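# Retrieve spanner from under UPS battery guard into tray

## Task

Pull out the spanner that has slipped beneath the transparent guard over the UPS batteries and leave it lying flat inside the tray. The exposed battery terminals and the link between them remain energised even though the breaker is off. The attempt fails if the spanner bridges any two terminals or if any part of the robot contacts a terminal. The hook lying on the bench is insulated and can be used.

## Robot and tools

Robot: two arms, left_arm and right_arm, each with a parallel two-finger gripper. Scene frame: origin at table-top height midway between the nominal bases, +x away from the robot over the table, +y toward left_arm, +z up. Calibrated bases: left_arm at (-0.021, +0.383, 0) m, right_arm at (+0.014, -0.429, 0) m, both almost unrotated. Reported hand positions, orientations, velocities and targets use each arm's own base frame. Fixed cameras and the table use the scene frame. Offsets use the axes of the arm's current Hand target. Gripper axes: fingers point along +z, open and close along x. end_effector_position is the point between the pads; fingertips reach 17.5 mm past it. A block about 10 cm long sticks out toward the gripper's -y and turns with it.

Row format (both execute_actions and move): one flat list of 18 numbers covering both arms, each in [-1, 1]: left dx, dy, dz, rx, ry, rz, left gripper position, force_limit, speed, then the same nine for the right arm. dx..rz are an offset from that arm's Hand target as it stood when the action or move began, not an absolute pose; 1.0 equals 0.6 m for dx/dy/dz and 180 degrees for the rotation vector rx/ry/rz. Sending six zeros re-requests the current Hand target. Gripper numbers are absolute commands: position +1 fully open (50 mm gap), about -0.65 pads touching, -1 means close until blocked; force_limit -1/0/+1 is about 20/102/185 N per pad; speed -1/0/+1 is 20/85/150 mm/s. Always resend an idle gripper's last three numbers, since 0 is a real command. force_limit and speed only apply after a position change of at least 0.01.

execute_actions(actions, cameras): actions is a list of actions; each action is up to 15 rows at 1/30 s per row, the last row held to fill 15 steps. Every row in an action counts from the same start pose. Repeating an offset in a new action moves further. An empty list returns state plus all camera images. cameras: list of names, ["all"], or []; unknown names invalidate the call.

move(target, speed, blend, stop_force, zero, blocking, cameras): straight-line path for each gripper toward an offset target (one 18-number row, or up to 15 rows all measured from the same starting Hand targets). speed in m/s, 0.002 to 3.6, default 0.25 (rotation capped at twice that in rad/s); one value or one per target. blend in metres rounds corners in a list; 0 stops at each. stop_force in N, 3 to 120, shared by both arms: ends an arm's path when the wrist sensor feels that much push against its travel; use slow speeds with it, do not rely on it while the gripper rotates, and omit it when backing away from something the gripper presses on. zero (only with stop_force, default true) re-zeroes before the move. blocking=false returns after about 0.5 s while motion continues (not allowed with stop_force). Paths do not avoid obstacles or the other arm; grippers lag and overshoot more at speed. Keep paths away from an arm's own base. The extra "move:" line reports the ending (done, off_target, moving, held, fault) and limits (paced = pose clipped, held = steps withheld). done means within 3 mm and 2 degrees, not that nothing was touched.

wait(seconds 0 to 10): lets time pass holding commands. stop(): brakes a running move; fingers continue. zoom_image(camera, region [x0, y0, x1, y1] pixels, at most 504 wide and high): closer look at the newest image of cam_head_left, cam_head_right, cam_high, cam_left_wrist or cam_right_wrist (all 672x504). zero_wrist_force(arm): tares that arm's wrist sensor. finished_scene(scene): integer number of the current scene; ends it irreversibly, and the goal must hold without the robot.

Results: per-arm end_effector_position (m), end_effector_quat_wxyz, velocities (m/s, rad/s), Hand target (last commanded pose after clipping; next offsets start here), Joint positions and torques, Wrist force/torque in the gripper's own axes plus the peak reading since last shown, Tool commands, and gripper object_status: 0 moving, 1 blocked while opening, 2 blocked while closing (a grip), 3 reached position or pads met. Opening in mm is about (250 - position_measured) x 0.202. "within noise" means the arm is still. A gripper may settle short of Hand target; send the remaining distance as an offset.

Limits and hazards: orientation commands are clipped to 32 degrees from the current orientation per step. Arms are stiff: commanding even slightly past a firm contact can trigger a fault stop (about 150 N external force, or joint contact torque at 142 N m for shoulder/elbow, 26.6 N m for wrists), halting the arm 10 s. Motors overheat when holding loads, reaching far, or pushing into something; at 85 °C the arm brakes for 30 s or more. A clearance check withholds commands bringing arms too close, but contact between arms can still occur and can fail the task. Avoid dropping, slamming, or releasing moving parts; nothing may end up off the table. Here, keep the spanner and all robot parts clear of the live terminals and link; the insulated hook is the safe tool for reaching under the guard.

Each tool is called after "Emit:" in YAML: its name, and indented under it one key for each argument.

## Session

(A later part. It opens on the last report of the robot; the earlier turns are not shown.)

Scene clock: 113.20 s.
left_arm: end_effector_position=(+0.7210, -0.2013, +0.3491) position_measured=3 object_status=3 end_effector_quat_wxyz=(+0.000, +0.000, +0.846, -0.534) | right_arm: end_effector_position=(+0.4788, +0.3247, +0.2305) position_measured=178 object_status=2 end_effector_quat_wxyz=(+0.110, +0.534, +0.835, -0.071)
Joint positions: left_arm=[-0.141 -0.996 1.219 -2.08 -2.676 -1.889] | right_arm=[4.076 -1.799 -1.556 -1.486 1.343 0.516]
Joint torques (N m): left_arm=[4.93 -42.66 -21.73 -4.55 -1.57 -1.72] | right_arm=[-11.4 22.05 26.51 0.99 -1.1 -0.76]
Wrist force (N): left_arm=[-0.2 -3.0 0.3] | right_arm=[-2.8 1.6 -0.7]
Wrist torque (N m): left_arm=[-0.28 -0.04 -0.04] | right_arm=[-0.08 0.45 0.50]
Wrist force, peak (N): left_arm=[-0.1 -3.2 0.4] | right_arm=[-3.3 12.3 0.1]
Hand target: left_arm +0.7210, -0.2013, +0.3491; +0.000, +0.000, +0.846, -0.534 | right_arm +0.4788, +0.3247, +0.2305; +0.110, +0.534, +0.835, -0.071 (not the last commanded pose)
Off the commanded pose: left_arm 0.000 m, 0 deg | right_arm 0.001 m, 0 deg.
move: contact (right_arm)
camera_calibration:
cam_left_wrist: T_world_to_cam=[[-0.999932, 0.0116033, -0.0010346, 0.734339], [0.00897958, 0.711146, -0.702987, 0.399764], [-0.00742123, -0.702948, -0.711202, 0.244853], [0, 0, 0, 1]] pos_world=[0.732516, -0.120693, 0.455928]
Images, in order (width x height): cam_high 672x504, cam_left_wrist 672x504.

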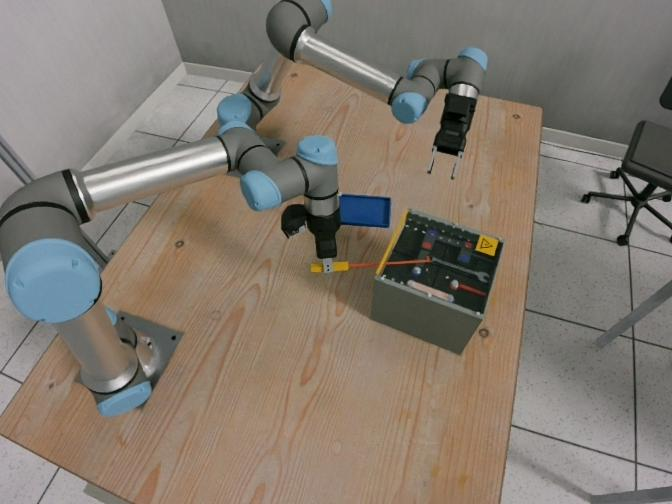

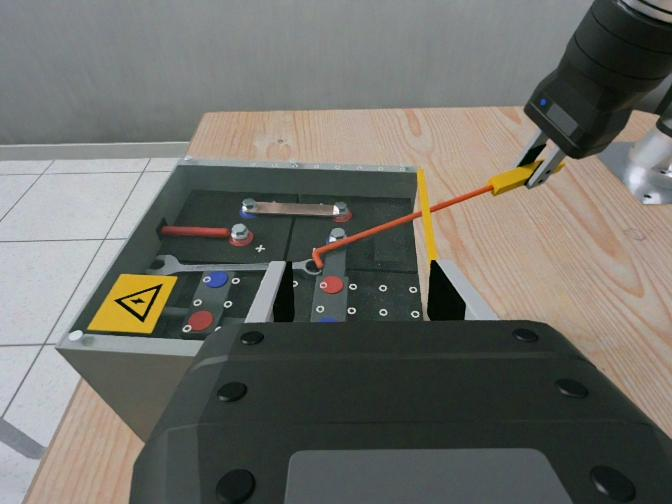

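Emit:
move:
  target:
    - [0,0,0,0,0,0,1,1,1,-0.0026,0,-0.0097,0,0,0,-0.95,0.4,-0.5]
    - [0,0,0,0,0,0,1,1,1,0.0175,0.0132,-0.0108,0,-0.2222,0,-0.95,0.4,-0.5]
    - [0,0,0,0,0,0,1,1,1,0.0237,0.0132,0.0125,0,-0.2222,0,-0.95,0.4,-0.5]
  speed: [0.1,0.15,0.03]
  cameras: ["cam_left_wrist"]

Emit:
zoom_image:
  camera: "cam_left_wrist"
  region: [280, 200, 380, 290]

Emit:
move:
  target: [0,0,0,0,0,0,1,1,1,0.0041,-0.0151,-0.0058,0,0,0,-0.95,0.4,-0.5]
  speed: 0.02
  stop_force: 15
  cameras: ["cam_left_wrist","cam_high"]

Emit:
zoom_image:
  camera: "cam_left_wrist"
  region: [280, 200, 380, 290]

Emit:
zoom_image:
  camera: "cam_high"
  region: [400, 220, 450, 280]

Scene clock: 117.67 s.
left_arm: end_effector_position=(+0.7210, -0.2013, +0.3491) position_measured=3 object_status=3 end_effector_quat_wxyz=(+0.000, +0.000, +0.846, -0.534) | right_arm: end_effector_position=(+0.4811, +0.3388, +0.2194) position_measured=178 object_status=2 end_effector_quat_wxyz=(+0.389, +0.478, +0.747, -0.249) end_effector_velocity=(+0.000, +0.000, +0.002) end_effector_angular_velocity=(+0.000, +0.000, -0.001)
Joint positions: left_arm=[-0.141 -0.996 1.219 -2.08 -2.676 -1.889] | right_arm=[4.28 -2.049 -1.361 -2.049 0.898 0.977]
Joint velocities: left_arm=[within noise] | right_arm=[-0.001 0 0.006 -0.007 0 0]
Joint torques (N m): left_arm=[4.16 -43.29 -23.63 -4.56 -1.24 -1.62] | right_arm=[-12.14 51.43 32.82 -1.79 -2.11 1.49]
Wrist force (N): left_arm=[-0.1 -3.1 0.2] | right_arm=[-1.2 2.1 0.2]
Wrist torque (N m): left_arm=[-0.30 -0.06 -0.04] | right_arm=[0.11 0.87 0.15]
Wrist force, peak (N): left_arm=[-0.1 -3.3 0.4] | right_arm=[-2.0 5.4 0.9]
Hand target: left_arm +0.7210, -0.2013, +0.3491; +0.000, +0.000, +0.846, -0.534 | right_arm +0.4810, +0.3387, +0.2196; +0.389, +0.478, +0.747, -0.249
Off the commanded pose: left_arm 0.000 m, 0 deg | right_arm 0.000 m, 0 deg.
move: done
camera_calibration:
cam_left_wrist: T_world_to_cam=[[-0.999932, 0.0116033, -0.0010346, 0.734339], [0.00897958, 0.711146, -0.702987, 0.399764], [-0.00742123, -0.702948, -0.711202, 0.244853], [0, 0, 0, 1]] pos_world=[0.732516, -0.120693, 0.455928]
Images, in order (width x height): cam_left_wrist 672x504.

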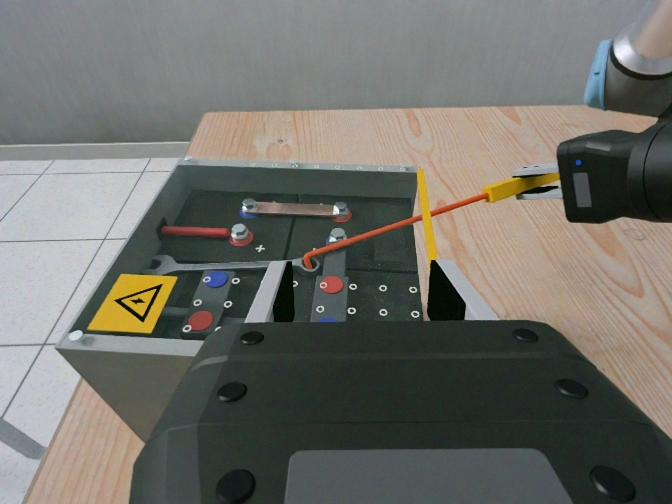

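Scaled by 5.040 from the camera's 672x504 image, which has a finer 960x720 frame.

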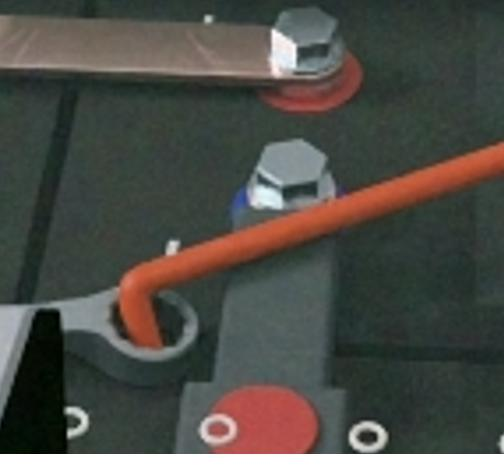

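Scene clock: 119.10 s.
left_arm: end_effector_position=(+0.7210, -0.2013, +0.3491) position_measured=3 object_status=3 end_effector_quat_wxyz=(+0.000, +0.000, +0.846, -0.534) | right_arm: end_effector_position=(+0.4736, +0.3388, +0.2196) position_measured=178 object_status=2 end_effector_quat_wxyz=(+0.389, +0.478, +0.747, -0.249)
Joint positions: left_arm=[-0.141 -0.996 1.219 -2.08 -2.676 -1.889] | right_arm=[4.29 -2.039 -1.374 -2.052 0.905 0.987]
Joint torques (N m): left_arm=[4.4 -42.33 -22.46 -4.55 -1.27 -1.67] | right_arm=[-10.61 30.54 31.96 3.1 -2.02 -1.18]
Wrist force (N): left_arm=[-0.1 -2.9 0.5] | right_arm=[-2.2 2.4 1.8]
Wrist torque (N m): left_arm=[-0.27 -0.05 -0.04] | right_arm=[0.40 0.83 0.41]
Wrist force, peak (N): left_arm=[-0.2 -3.2 0.4] | right_arm=[-2.2 22.0 3.3]
Hand target: left_arm +0.7210, -0.2013, +0.3491; +0.000, +0.000, +0.846, -0.534 | right_arm +0.4736, +0.3388, +0.2196; +0.389, +0.478, +0.747, -0.249 (not the last commanded pose)
Off the commanded pose: left_arm 0.000 m, 0 deg | right_arm 0.003 m, 0 deg.
move: contact (right_arm)
camera_calibration:
cam_left_wrist: T_world_to_cam=[[-0.999932, 0.0116033, -0.0010346, 0.734339], [0.00897958, 0.711146, -0.702987, 0.399764], [-0.00742123, -0.702948, -0.711202, 0.244853], [0, 0, 0, 1]] pos_world=[0.732516, -0.120693, 0.455928]
Images, in order (width x height): cam_high 672x504, cam_left_wrist 672x504.

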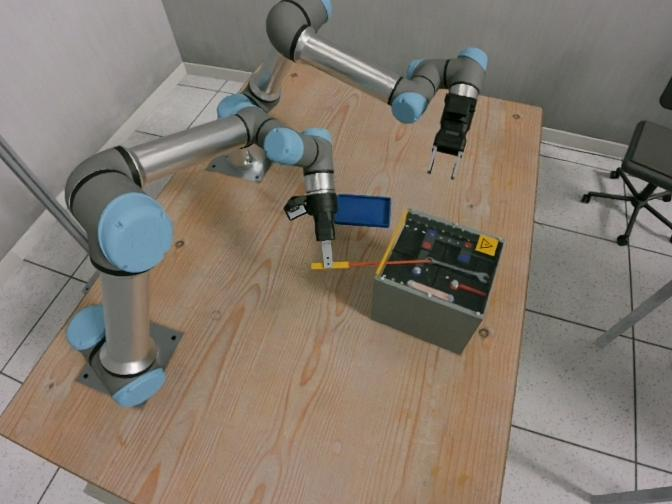

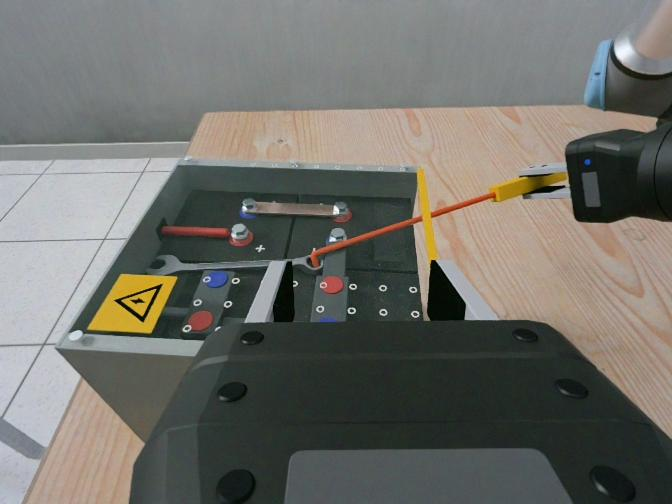

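Scaled by 5.040 from the camera's 672x504 image, which has a finer 960x720 frame.

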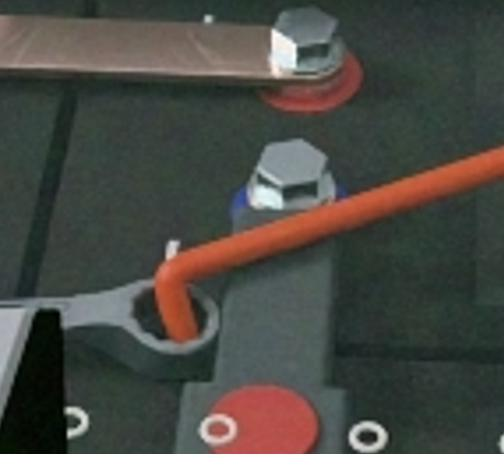

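Scaled by 8.400 from the camera's 672x504 image, which has a finer 960x720 frame.

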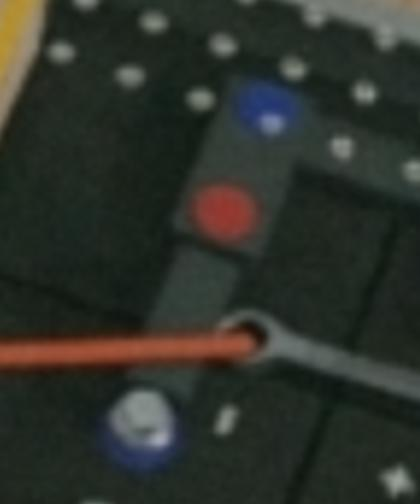

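Emit:
move:
  target: [0,0,0,0,0,0,1,1,1,-0.02,0,0.0043,0,0.1944,0,-0.95,0.4,-0.5]
  speed: 0.1
  cameras: ["cam_left_wrist","cam_high"]

Emit:
zoom_image:
  camera: "cam_left_wrist"
  region: [280, 200, 380, 290]

Emit:
zoom_image:
  camera: "cam_high"
  region: [400, 220, 450, 280]

Scene clock: 122.77 s.
left_arm: end_effector_position=(+0.7210, -0.2013, +0.3491) position_measured=3 object_status=3 end_effector_quat_wxyz=(+0.000, +0.000, +0.846, -0.534) | right_arm: end_effector_position=(+0.4774, +0.3305, +0.2280) position_measured=178 object_status=2 end_effector_quat_wxyz=(+0.146, +0.531, +0.830, -0.094)
Joint positions: left_arm=[-0.141 -0.996 1.219 -2.08 -2.676 -1.889] | right_arm=[4.115 -1.824 -1.534 -1.541 1.274 0.569]
Joint torques (N m): left_arm=[3.35 -43.53 -22.18 -4.43 -1.35 -1.75] | right_arm=[17.68 24.15 32.74 -2.42 2.87 0.1]
Wrist force (N): left_arm=[-0.1 -2.9 0.6] | right_arm=[-8.0 16.5 1.3]
Wrist torque (N m): left_arm=[-0.27 -0.05 -0.04] | right_arm=[0.67 0.26 1.78]
Wrist force, peak (N): left_arm=[-0.1 -3.2 0.6] | right_arm=[-8.9 17.4 1.3]
Hand target: left_arm +0.7210, -0.2013, +0.3491; +0.000, +0.000, +0.846, -0.534 | right_arm +0.4774, +0.3306, +0.2279; +0.146, +0.531, +0.830, -0.094
Off the commanded pose: left_arm 0.000 m, 0 deg | right_arm 0.000 m, 0 deg.
move: done
camera_calibration:
cam_left_wrist: T_world_to_cam=[[-0.999932, 0.0116033, -0.0010346, 0.734339], [0.00897958, 0.711146, -0.702987, 0.399764], [-0.00742123, -0.702948, -0.711202, 0.244853], [0, 0, 0, 1]] pos_world=[0.732516, -0.120693, 0.455928]
Images, in order (width x height): cam_high 672x504, cam_left_wrist 672x504.

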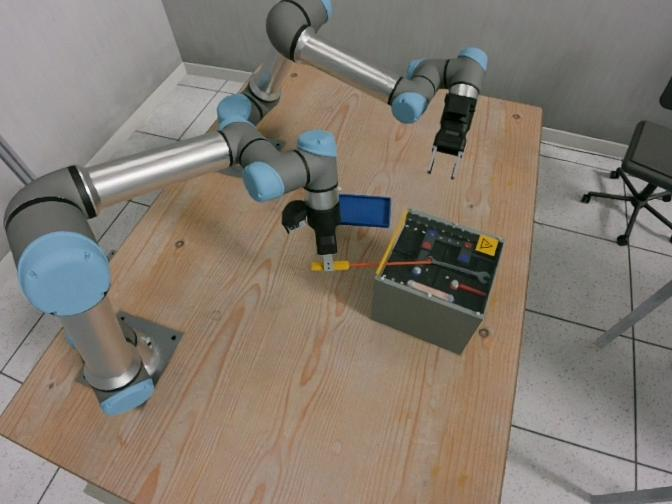

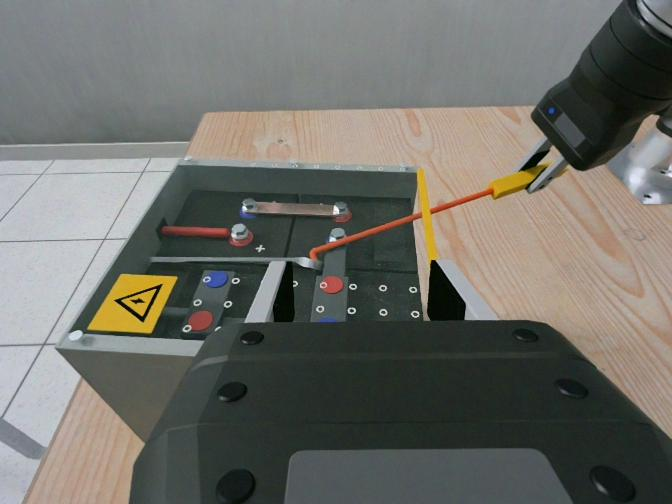

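Scaled by 5.040 from the camera's 672x504 image, which has a finer 960x720 frame.

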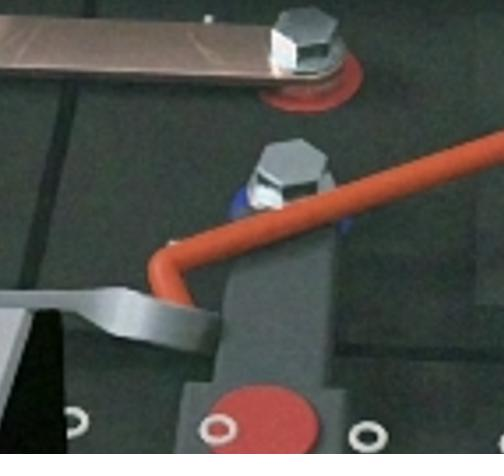

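Scaled by 8.400 from the camera's 672x504 image, which has a finer 960x720 frame.

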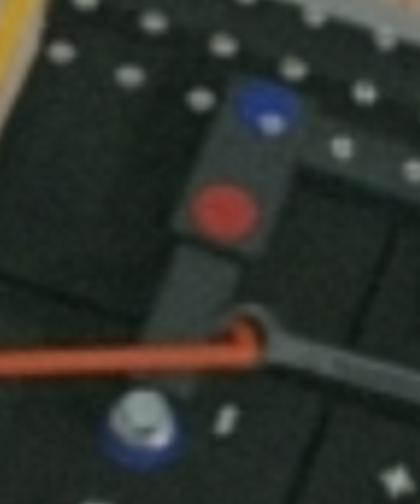

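Emit:
move:
  target: [0,0,0,0,0,0,1,1,1,-0.0239,0.002,0.007,0,0.2222,0,-0.95,0.4,-0.5]
  speed: 0.1
  cameras: ["cam_left_wrist","cam_high"]

Emit:
zoom_image:
  camera: "cam_left_wrist"
  region: [280, 200, 380, 290]

Emit:
zoom_image:
  camera: "cam_high"
  region: [400, 220, 450, 280]

Scene clock: 126.83 s.
left_arm: end_effector_position=(+0.7210, -0.2013, +0.3491) position_measured=3 object_status=3 end_effector_quat_wxyz=(+0.000, +0.000, +0.846, -0.534) | right_arm: end_effector_position=(+0.4848, +0.3175, +0.2287) position_measured=178 object_status=2 end_effector_quat_wxyz=(-0.147, +0.531, +0.830, +0.093)
Joint positions: left_arm=[-0.141 -0.996 1.219 -2.08 -2.676 -1.889] | right_arm=[3.802 -1.769 -1.671 -1.192 1.911 0.242]
Joint torques (N m): left_arm=[3.59 -42.67 -21.97 -4.37 -1.35 -1.88] | right_arm=[12.82 37.65 34.74 -0.68 2.77 1.63]
Wrist force (N): left_arm=[-0.1 -3.1 0.4] | right_arm=[-2.5 3.2 -2.2]
Wrist torque (N m): left_arm=[-0.30 -0.05 -0.03] | right_arm=[-0.61 0.11 0.55]
Wrist force, peak (N): left_arm=[-0.1 -3.2 0.4] | right_arm=[-8.8 18.7 1.0]
Hand target: left_arm +0.7210, -0.2013, +0.3491; +0.000, +0.000, +0.846, -0.534 | right_arm +0.4847, +0.3176, +0.2289; -0.147, +0.531, +0.830, +0.093
Off the commanded pose: left_arm 0.000 m, 0 deg | right_arm 0.000 m, 0 deg.
move: done
camera_calibration:
cam_left_wrist: T_world_to_cam=[[-0.999932, 0.0116033, -0.0010346, 0.734339], [0.00897958, 0.711146, -0.702987, 0.399764], [-0.00742123, -0.702948, -0.711202, 0.244853], [0, 0, 0, 1]] pos_world=[0.732516, -0.120693, 0.455928]
Images, in order (width x height): cam_high 672x504, cam_left_wrist 672x504.

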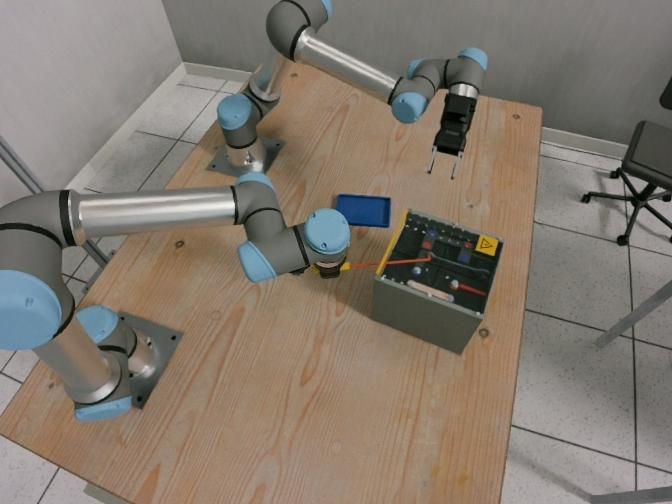

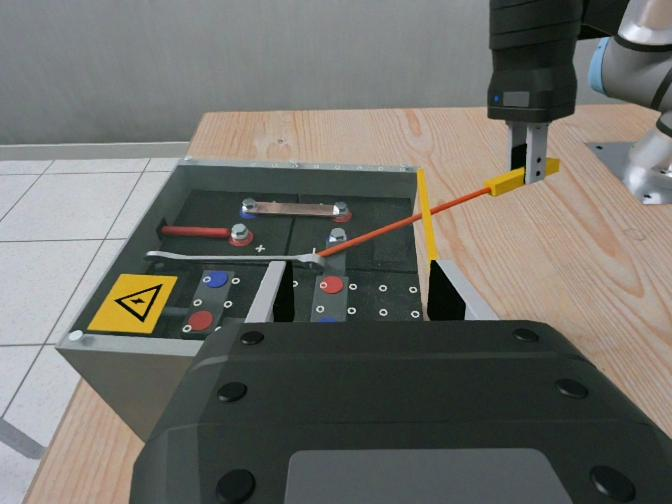

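Scaled by 5.040 from the camera's 672x504 image, which has a finer 960x720 frame.

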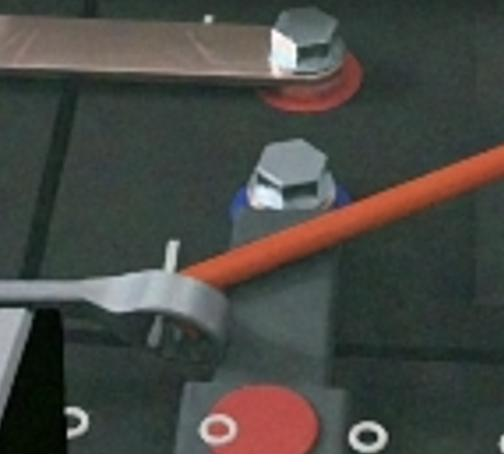

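Scaled by 8.400 from the camera's 672x504 image, which has a finer 960x720 frame.

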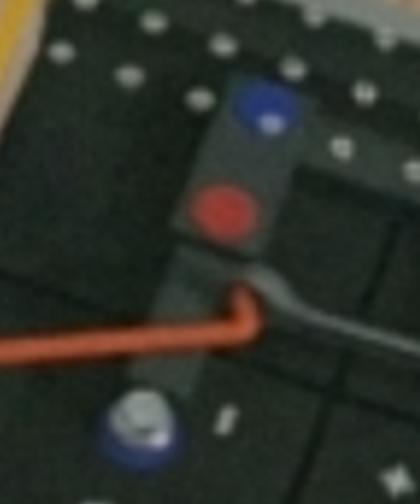

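Emit:
move:
  target: [0,0,0,0,0,0,1,1,1,0.0068,0,-0.0188,0,0,0,-0.95,0.4,-0.5]
  speed: 0.02
  cameras: ["cam_left_wrist","cam_high"]

Emit:
zoom_image:
  camera: "cam_left_wrist"
  region: [280, 200, 380, 290]

Emit:
zoom_image:
  camera: "cam_high"
  region: [400, 220, 450, 280]

Scene clock: 127.93 s.
left_arm: end_effector_position=(+0.7210, -0.2013, +0.3491) position_measured=3 object_status=3 end_effector_quat_wxyz=(+0.000, +0.000, +0.846, -0.534) | right_arm: end_effector_position=(+0.4847, +0.3176, +0.2410) position_measured=178 object_status=2 end_effector_quat_wxyz=(-0.147, +0.531, +0.830, +0.093)
Joint positions: left_arm=[-0.141 -0.996 1.219 -2.08 -2.676 -1.889] | right_arm=[3.803 -1.76 -1.648 -1.222 1.911 0.242]
Joint torques (N m): left_arm=[3.86 -42.25 -22.28 -4.7 -1.37 -1.63] | right_arm=[3.09 31.18 22.6 6.21 -0.18 -0.69]
Wrist force (N): left_arm=[-0.3 -2.9 0.4] | right_arm=[-0.2 1.2 0.6]
Wrist torque (N m): left_arm=[-0.27 -0.02 -0.03] | right_arm=[0.30 0.08 0.05]
Wrist force, peak (N): left_arm=[-0.1 -3.2 0.5] | right_arm=[-3.5 4.2 -2.2]
Hand target: left_arm +0.7210, -0.2013, +0.3491; +0.000, +0.000, +0.846, -0.534 | right_arm +0.4847, +0.3176, +0.2409; -0.147, +0.531, +0.830, +0.093
Off the commanded pose: left_arm 0.000 m, 0 deg | right_arm 0.000 m, 0 deg.
move: done
camera_calibration:
cam_left_wrist: T_world_to_cam=[[-0.999932, 0.0116033, -0.0010346, 0.734339], [0.00897958, 0.711146, -0.702987, 0.399764], [-0.00742123, -0.702948, -0.711202, 0.244853], [0, 0, 0, 1]] pos_world=[0.732516, -0.120693, 0.455928]
Images, in order (width x height): cam_high 672x504, cam_left_wrist 672x504.

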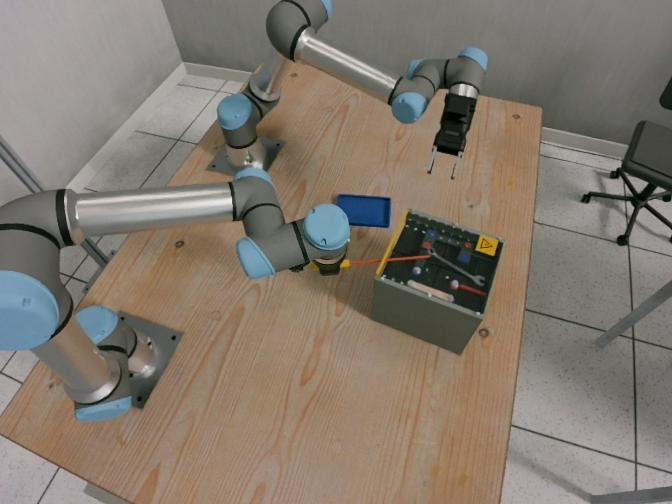

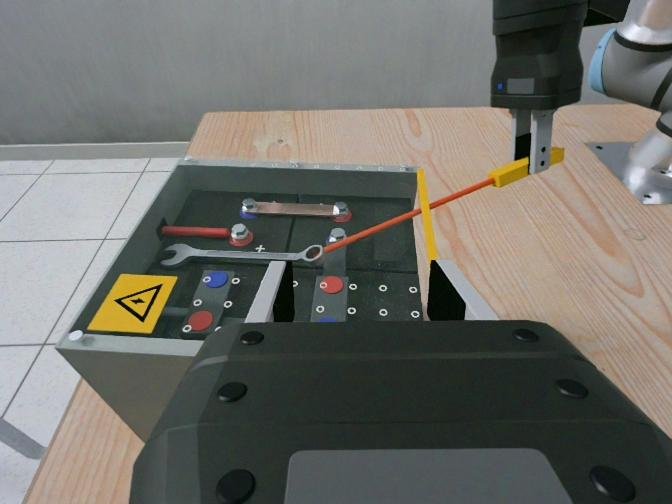

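Scaled by 5.040 from the camera's 672x504 image, which has a finer 960x720 frame.

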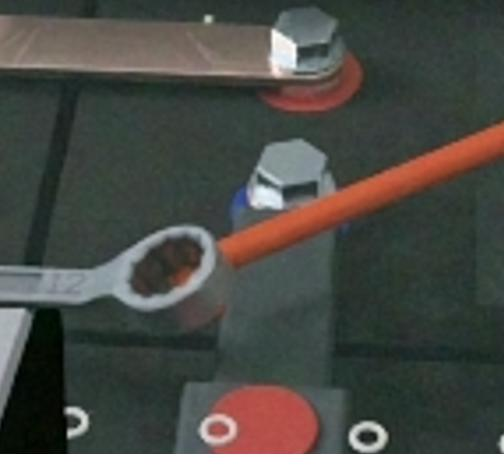

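Scaled by 8.400 from the camera's 672x504 image, which has a finer 960x720 frame.

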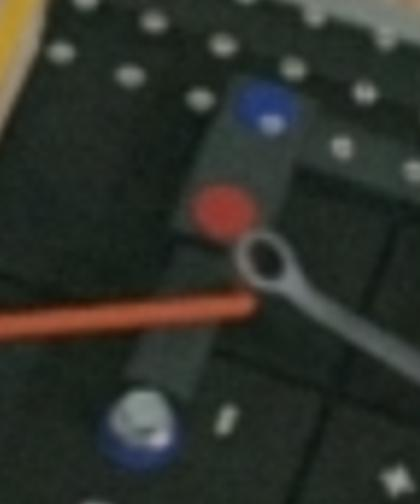

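Emit:
move:
  target:
    - [0,0,0,0,0,0,1,1,1,-0.0101,-0.0056,-0.0072,0,0,0,-0.95,0.4,-0.5]
    - [0,0,0,0,0,0,1,1,1,0.0231,-0.0811,0.0048,0,0,0,-0.95,0.4,-0.5]
  speed: 0.025
  stop_force: 10
  cameras: ["cam_left_wrist","cam_high","cam_head_left"]

Emit:
zoom_image:
  camera: "cam_left_wrist"
  region: [230, 170, 430, 290]

Emit:
zoom_image:
  camera: "cam_high"
  region: [370, 210, 490, 310]

Scene clock: 131.53 s.
left_arm: end_effector_position=(+0.7210, -0.2013, +0.3491) position_measured=3 object_status=3 end_effector_quat_wxyz=(+0.000, +0.000, +0.846, -0.534) | right_arm: end_effector_position=(+0.4347, +0.3099, +0.2430) position_measured=178 object_status=2 end_effector_quat_wxyz=(-0.147, +0.531, +0.830, +0.093)
Joint positions: left_arm=[-0.141 -0.996 1.219 -2.08 -2.676 -1.889] | right_arm=[3.851 -1.646 -1.779 -1.189 1.907 0.293]
Joint torques (N m): left_arm=[2.86 -42.69 -21.69 -4.36 -1.27 -1.49] | right_arm=[-12.27 17.53 37.94 1.02 1.98 -1.87]
Wrist force (N): left_arm=[-0.1 -3.1 0.6] | right_arm=[-0.6 0.2 1.6]
Wrist torque (N m): left_arm=[-0.30 -0.06 -0.04] | right_arm=[0.38 0.15 0.04]
Wrist force, peak (N): left_arm=[0.0 -3.3 0.6] | right_arm=[-1.3 1.7 1.7]
Hand target: left_arm +0.7210, -0.2013, +0.3491; +0.000, +0.000, +0.846, -0.534 | right_arm +0.4347, +0.3099, +0.2430; -0.147, +0.531, +0.830, +0.093
Off the commanded pose: left_arm 0.000 m, 0 deg | right_arm 0.000 m, 0 deg.
move: done
camera_calibration:
cam_left_wrist: T_world_to_cam=[[-0.999932, 0.0116033, -0.0010346, 0.734339], [0.00897958, 0.711146, -0.702987, 0.399764], [-0.00742123, -0.702948, -0.711202, 0.244853], [0, 0, 0, 1]] pos_world=[0.732516, -0.120693, 0.455928]
Images, in order (width x height): cam_head_left 672x504, cam_high 672x504, cam_left_wrist 672x504.

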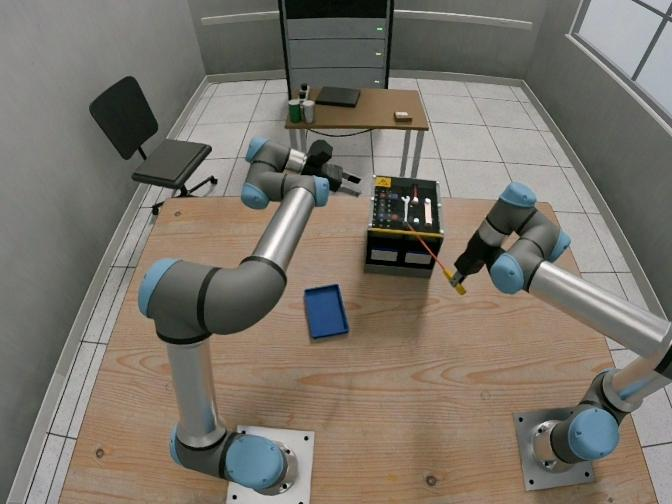

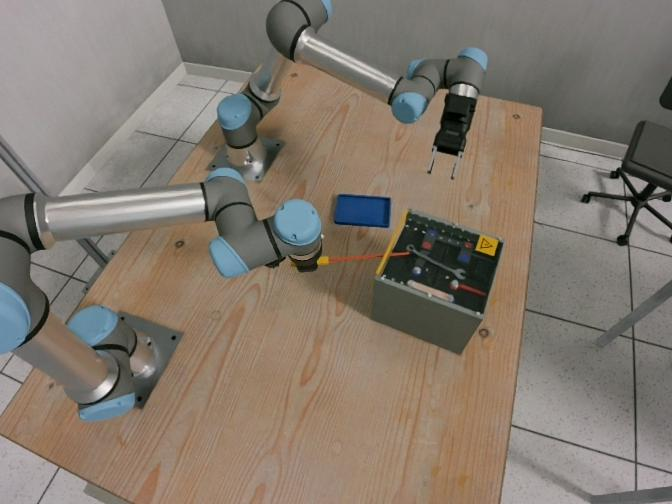

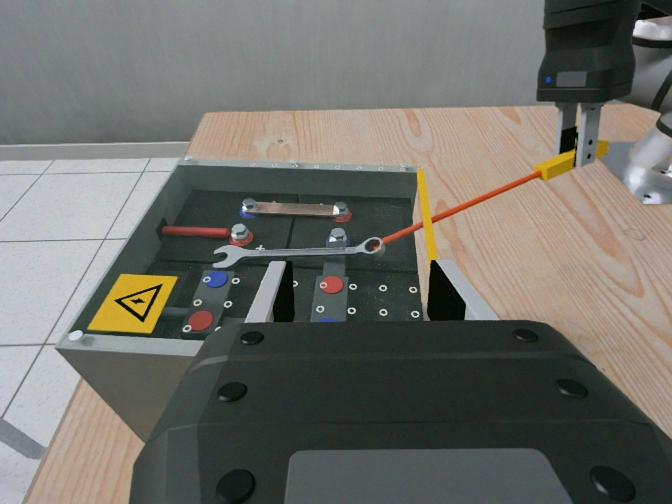

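Scaled by 2.520 from the camera's 672x504 image, which has a finer 960x720 frame.

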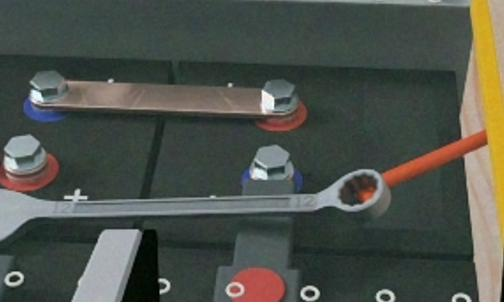

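Scaled by 4.200 from the camera's 672x504 image, which has a finer 960x720 frame.

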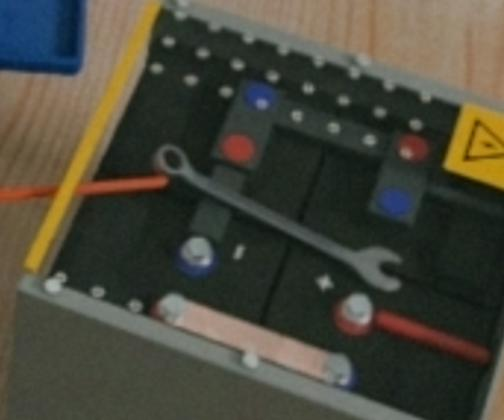

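Emit:
move:
  target:
    - [0,0,0,0,0,0,1,1,1,0.0142,0.007,0.0052,0,0,0,-0.95,0.4,-0.5]
    - [0,0,0,0,0,0,1,1,1,0.0478,-0.0498,0.0174,0,0,0,-0.95,0.4,-0.5]
  speed: 0.025
  stop_force: 8
  cameras: ["cam_left_wrist","cam_high"]

Emit:
zoom_image:
  camera: "cam_left_wrist"
  region: [230, 170, 430, 290]

Emit:
zoom_image:
  camera: "cam_high"
  region: [370, 210, 490, 310]

Scene clock: 134.90 s.
left_arm: end_effector_position=(+0.7210, -0.2013, +0.3491) position_measured=3 object_status=3 end_effector_quat_wxyz=(+0.000, +0.000, +0.846, -0.534) | right_arm: end_effector_position=(+0.3948, +0.3250, +0.2430) position_measured=178 object_status=2 end_effector_quat_wxyz=(-0.147, +0.531, +0.830, +0.093)
Joint positions: left_arm=[-0.141 -0.996 1.219 -2.08 -2.676 -1.889] | right_arm=[3.928 -1.58 -1.855 -1.153 1.898 0.375]
Joint torques (N m): left_arm=[3.96 -42.59 -21.13 -4.7 -1.23 -1.94] | right_arm=[-12.17 14.45 37.26 0.8 1.92 -1.97]
Wrist force (N): left_arm=[0.0 -3.0 0.6] | right_arm=[-0.4 0.4 1.2]
Wrist torque (N m): left_arm=[-0.28 -0.06 -0.04] | right_arm=[0.28 0.12 0.04]
Wrist force, peak (N): left_arm=[-0.1 -3.2 0.4] | right_arm=[-1.5 2.0 2.2]
Hand target: left_arm +0.7210, -0.2013, +0.3491; +0.000, +0.000, +0.846, -0.534 | right_arm +0.3948, +0.3250, +0.2430; -0.147, +0.531, +0.830, +0.093
Off the commanded pose: left_arm 0.000 m, 0 deg | right_arm 0.000 m, 0 deg.
move: done
camera_calibration:
cam_left_wrist: T_world_to_cam=[[-0.999932, 0.0116033, -0.0010346, 0.734339], [0.00897958, 0.711146, -0.702987, 0.399764], [-0.00742123, -0.702948, -0.711202, 0.244853], [0, 0, 0, 1]] pos_world=[0.732516, -0.120693, 0.455928]
Images, in order (width x height): cam_high 672x504, cam_left_wrist 672x504.

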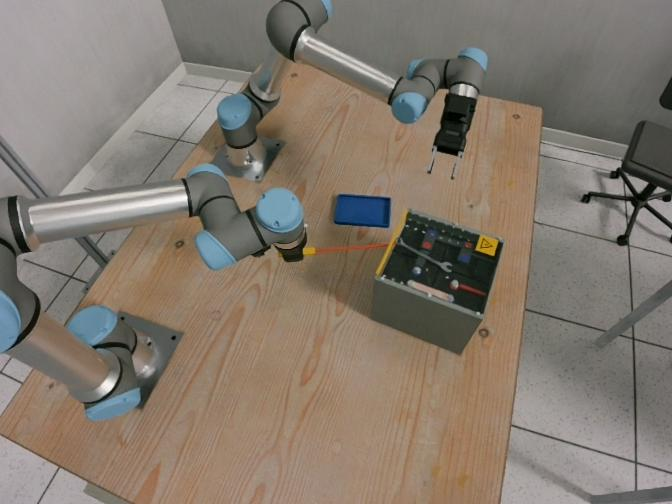

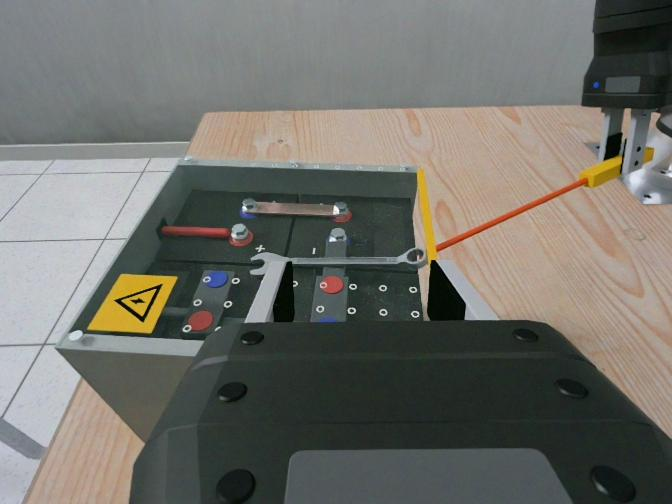

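Scaled by 2.520 from the camera's 672x504 image, which has a finer 960x720 frame.

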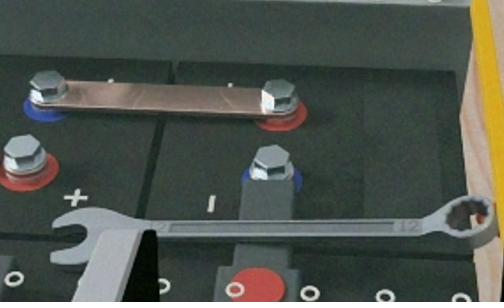

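Scaled by 4.200 from the camera's 672x504 image, which has a finer 960x720 frame.

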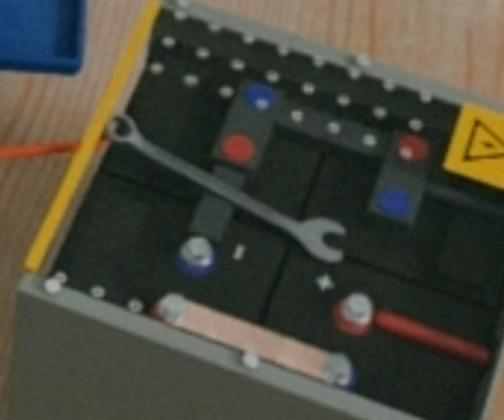

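Emit:
move:
  target: [0,0,0,0,0,0,1,1,1,0.0485,-0.0833,0.0176,0,0,0,-0.95,0.4,-0.5]
  speed: 0.025
  stop_force: 7
  cameras: ["cam_left_wrist","cam_high","cam_head_left"]

Emit:
zoom_image:
  camera: "cam_left_wrist"
  region: [280, 170, 480, 290]

Emit:
zoom_image:
  camera: "cam_high"
  region: [350, 210, 470, 310]

Emit:
zoom_image:
  camera: "cam_head_left"
  region: [360, 170, 480, 300]

Scene clock: 138.53 s.
left_arm: end_effector_position=(+0.7210, -0.2013, +0.3491) position_measured=3 object_status=3 end_effector_quat_wxyz=(+0.000, +0.000, +0.846, -0.534) | right_arm: end_effector_position=(+0.3364, +0.3322, +0.2431) position_measured=178 object_status=2 end_effector_quat_wxyz=(-0.147, +0.531, +0.830, +0.093)
Joint positions: left_arm=[-0.141 -0.996 1.219 -2.08 -2.676 -1.889] | right_arm=[4.035 -1.469 -1.969 -1.115 1.883 0.485]
Joint torques (N m): left_arm=[3.38 -42.5 -21.9 -4.39 -1.52 -1.6] | right_arm=[-12.44 8.34 36.72 0.84 2.15 -1.99]
Wrist force (N): left_arm=[-0.2 -3.1 0.6] | right_arm=[-0.5 0.9 0.8]
Wrist torque (N m): left_arm=[-0.31 -0.03 -0.04] | right_arm=[0.20 0.12 0.03]
Wrist force, peak (N): left_arm=[-0.2 -3.3 0.4] | right_arm=[-1.1 1.1 1.1]
Hand target: left_arm +0.7210, -0.2013, +0.3491; +0.000, +0.000, +0.846, -0.534 | right_arm +0.3364, +0.3322, +0.2431; -0.147, +0.531, +0.830, +0.093
Off the commanded pose: left_arm 0.000 m, 0 deg | right_arm 0.000 m, 0 deg.
move: done
camera_calibration:
cam_left_wrist: T_world_to_cam=[[-0.999932, 0.0116033, -0.0010346, 0.734339], [0.00897958, 0.711146, -0.702987, 0.399764], [-0.00742123, -0.702948, -0.711202, 0.244853], [0, 0, 0, 1]] pos_world=[0.732516, -0.120693, 0.455928]
Images, in order (width x height): cam_head_left 672x504, cam_high 672x504, cam_left_wrist 672x504.

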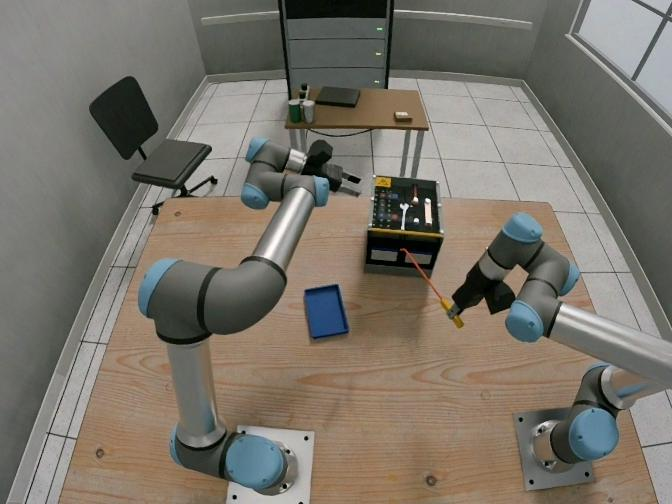

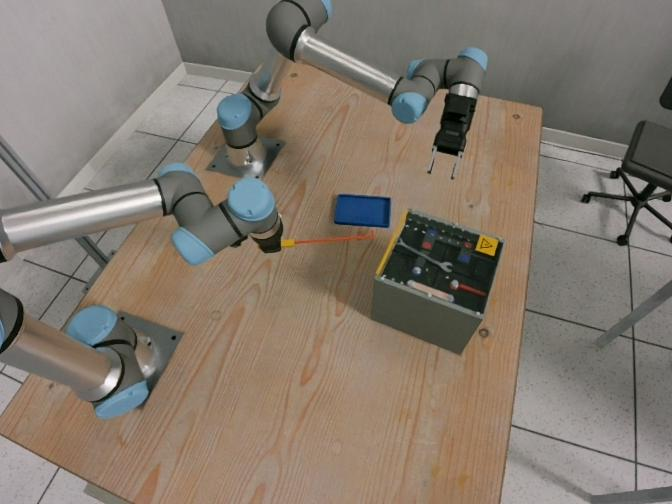

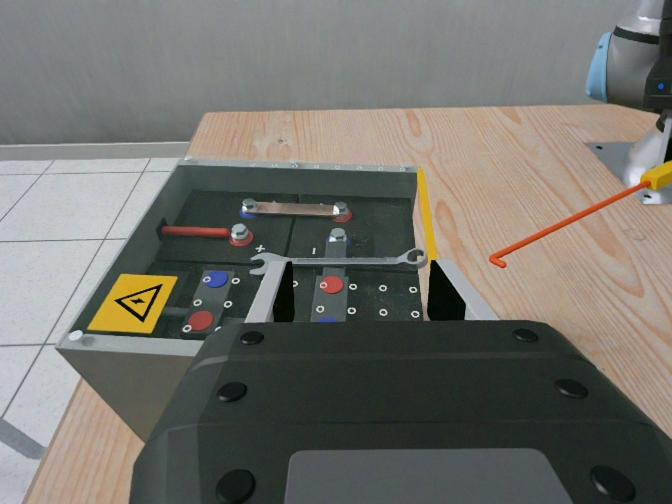

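Scaled by 2.520 from the camera's 672x504 image, which has a finer 960x720 frame.

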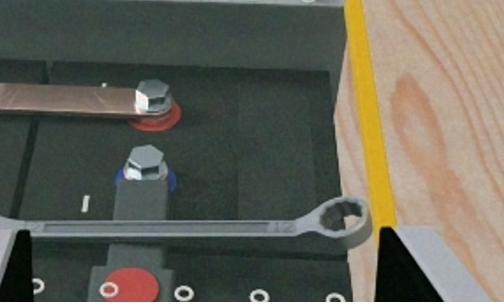

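Scaled by 4.200 from the camera's 672x504 image, which has a finer 960x720 frame.

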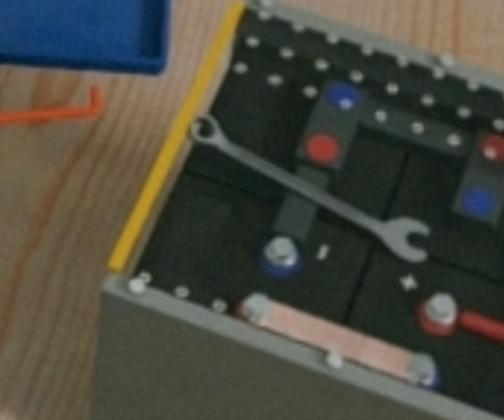

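Scaled by 3.877 from the camera's 672x504 image, which has a finer 960x720 frame.

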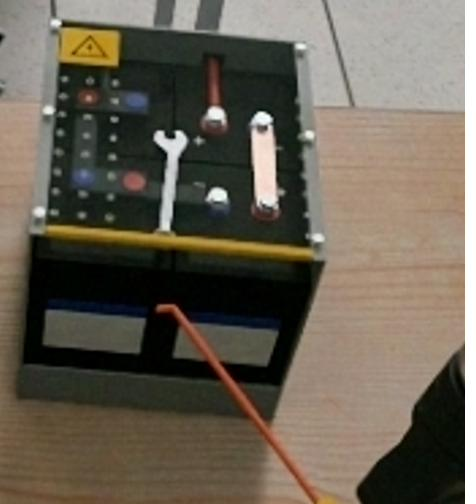

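Emit:
move:
  target: [0,0,0,0,0,0,1,1,1,-0.0562,0.0152,0.0335,0,0.2222,0,-0.95,0.4,-0.5]
  speed: 0.2
  cameras: ["cam_left_wrist","cam_high","cam_head_left"]

Emit:
zoom_image:
  camera: "cam_left_wrist"
  region: [380, 200, 540, 300]

Emit:
zoom_image:
  camera: "cam_high"
  region: [350, 210, 430, 270]

Emit:
zoom_image:
  camera: "cam_head_left"
  region: [370, 190, 440, 260]

Scene clock: 141.03 s.
left_arm: end_effector_position=(+0.7210, -0.2013, +0.3491) position_measured=3 object_status=3 end_effector_quat_wxyz=(+0.000, +0.000, +0.846, -0.534) | right_arm: end_effector_position=(+0.3515, +0.3169, +0.2187) position_measured=178 object_status=2 end_effector_quat_wxyz=(-0.370, +0.484, +0.757, +0.236)
Joint positions: left_arm=[-0.141 -0.996 1.219 -2.08 -2.676 -1.889] | right_arm=[3.73 -1.618 -2.146 -0.753 2.465 0.25]
Joint torques (N m): left_arm=[2.71 -43 -20.9 -4.36 -1.46 -1.61] | right_arm=[12.07 34.6 32.98 0.88 1.38 2.41]
Wrist force (N): left_arm=[-0.1 -3.0 0.5] | right_arm=[-0.2 0.0 0.2]
Wrist torque (N m): left_arm=[-0.28 -0.05 -0.04] | right_arm=[0.03 0.02 0.13]
Wrist force, peak (N): left_arm=[-0.1 -3.2 0.4] | right_arm=[-5.1 -1.0 2.9]
Hand target: left_arm +0.7210, -0.2013, +0.3491; +0.000, +0.000, +0.846, -0.534 | right_arm +0.3514, +0.3170, +0.2188; -0.370, +0.484, +0.757, +0.236 (not the last commanded pose)
Off the commanded pose: left_arm 0.000 m, 0 deg | right_arm 0.008 m, 8 deg.
move: held (right_arm; a check stopped the path); limits=held
pose unreachable (right arm): on one or more control steps of this call, first in action 0 (counted from 0), this arm could not follow its commanded pose, so it was not sent that pose on those steps. It may still have moved: this result reports where it is.
cause: moving toward the commanded pose would bring two parts of the arm too close to each other (its gripper and another part of the arm, with joints 4 (wrist 1) to 6 (wrist 3) between them, 4 mm apart when it was first held).
camera_calibration:
cam_left_wrist: T_world_to_cam=[[-0.999932, 0.0116033, -0.0010346, 0.734339], [0.00897958, 0.711146, -0.702987, 0.399764], [-0.00742123, -0.702948, -0.711202, 0.244853], [0, 0, 0, 1]] pos_world=[0.732516, -0.120693, 0.455928]
Images, in order (width x height): cam_head_left 672x504, cam_high 672x504, cam_left_wrist 672x504.

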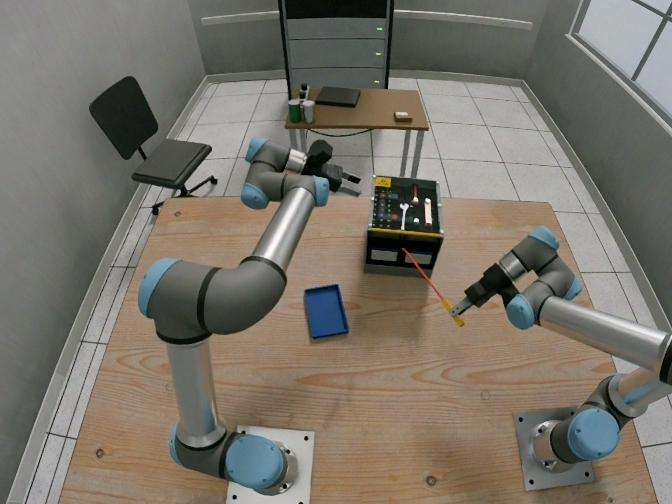

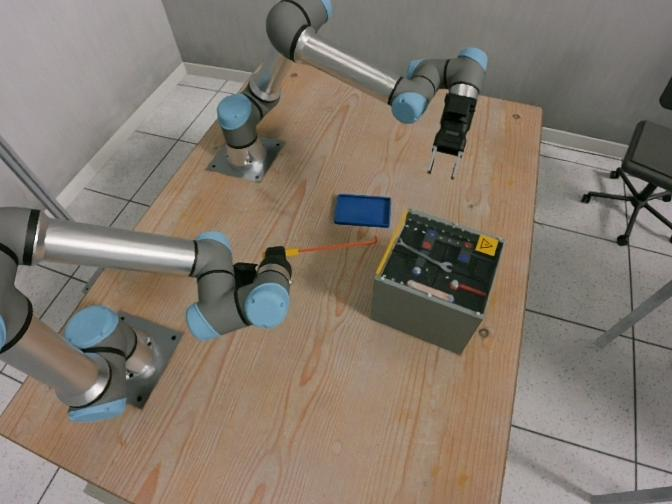

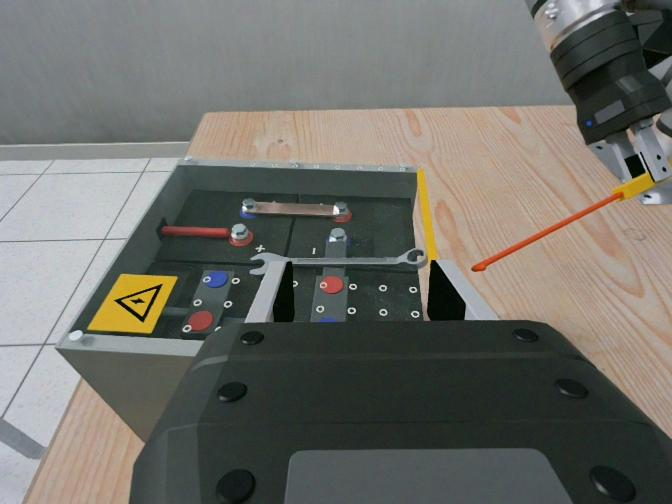

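Scaled by 3.150 from the camera's 672x504 image, which has a finer 960x720 frame.

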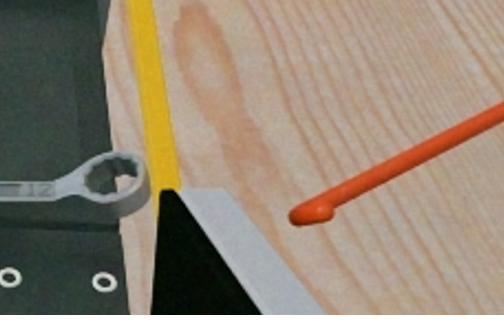

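Scaled by 6.300 from the camera's 672x504 image, which has a finer 960x720 frame.

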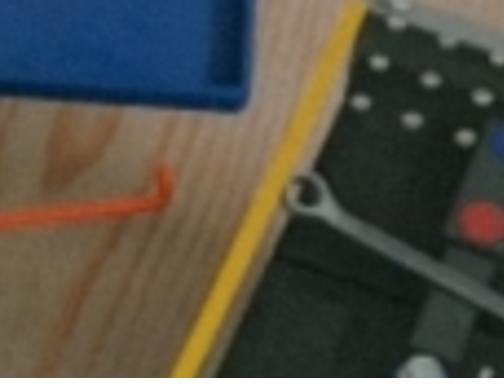

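Scaled by 7.200 from the camera's 672x504 image, which has a finer 960x720 frame.

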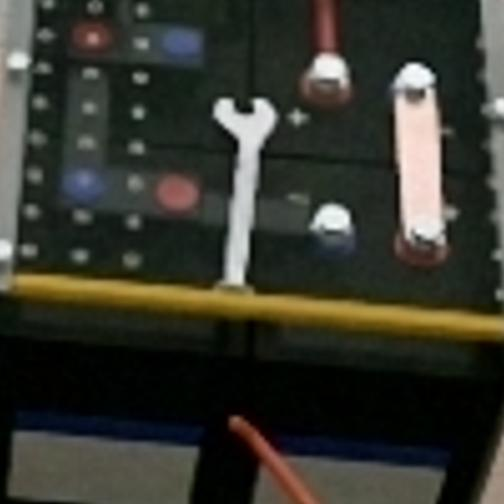

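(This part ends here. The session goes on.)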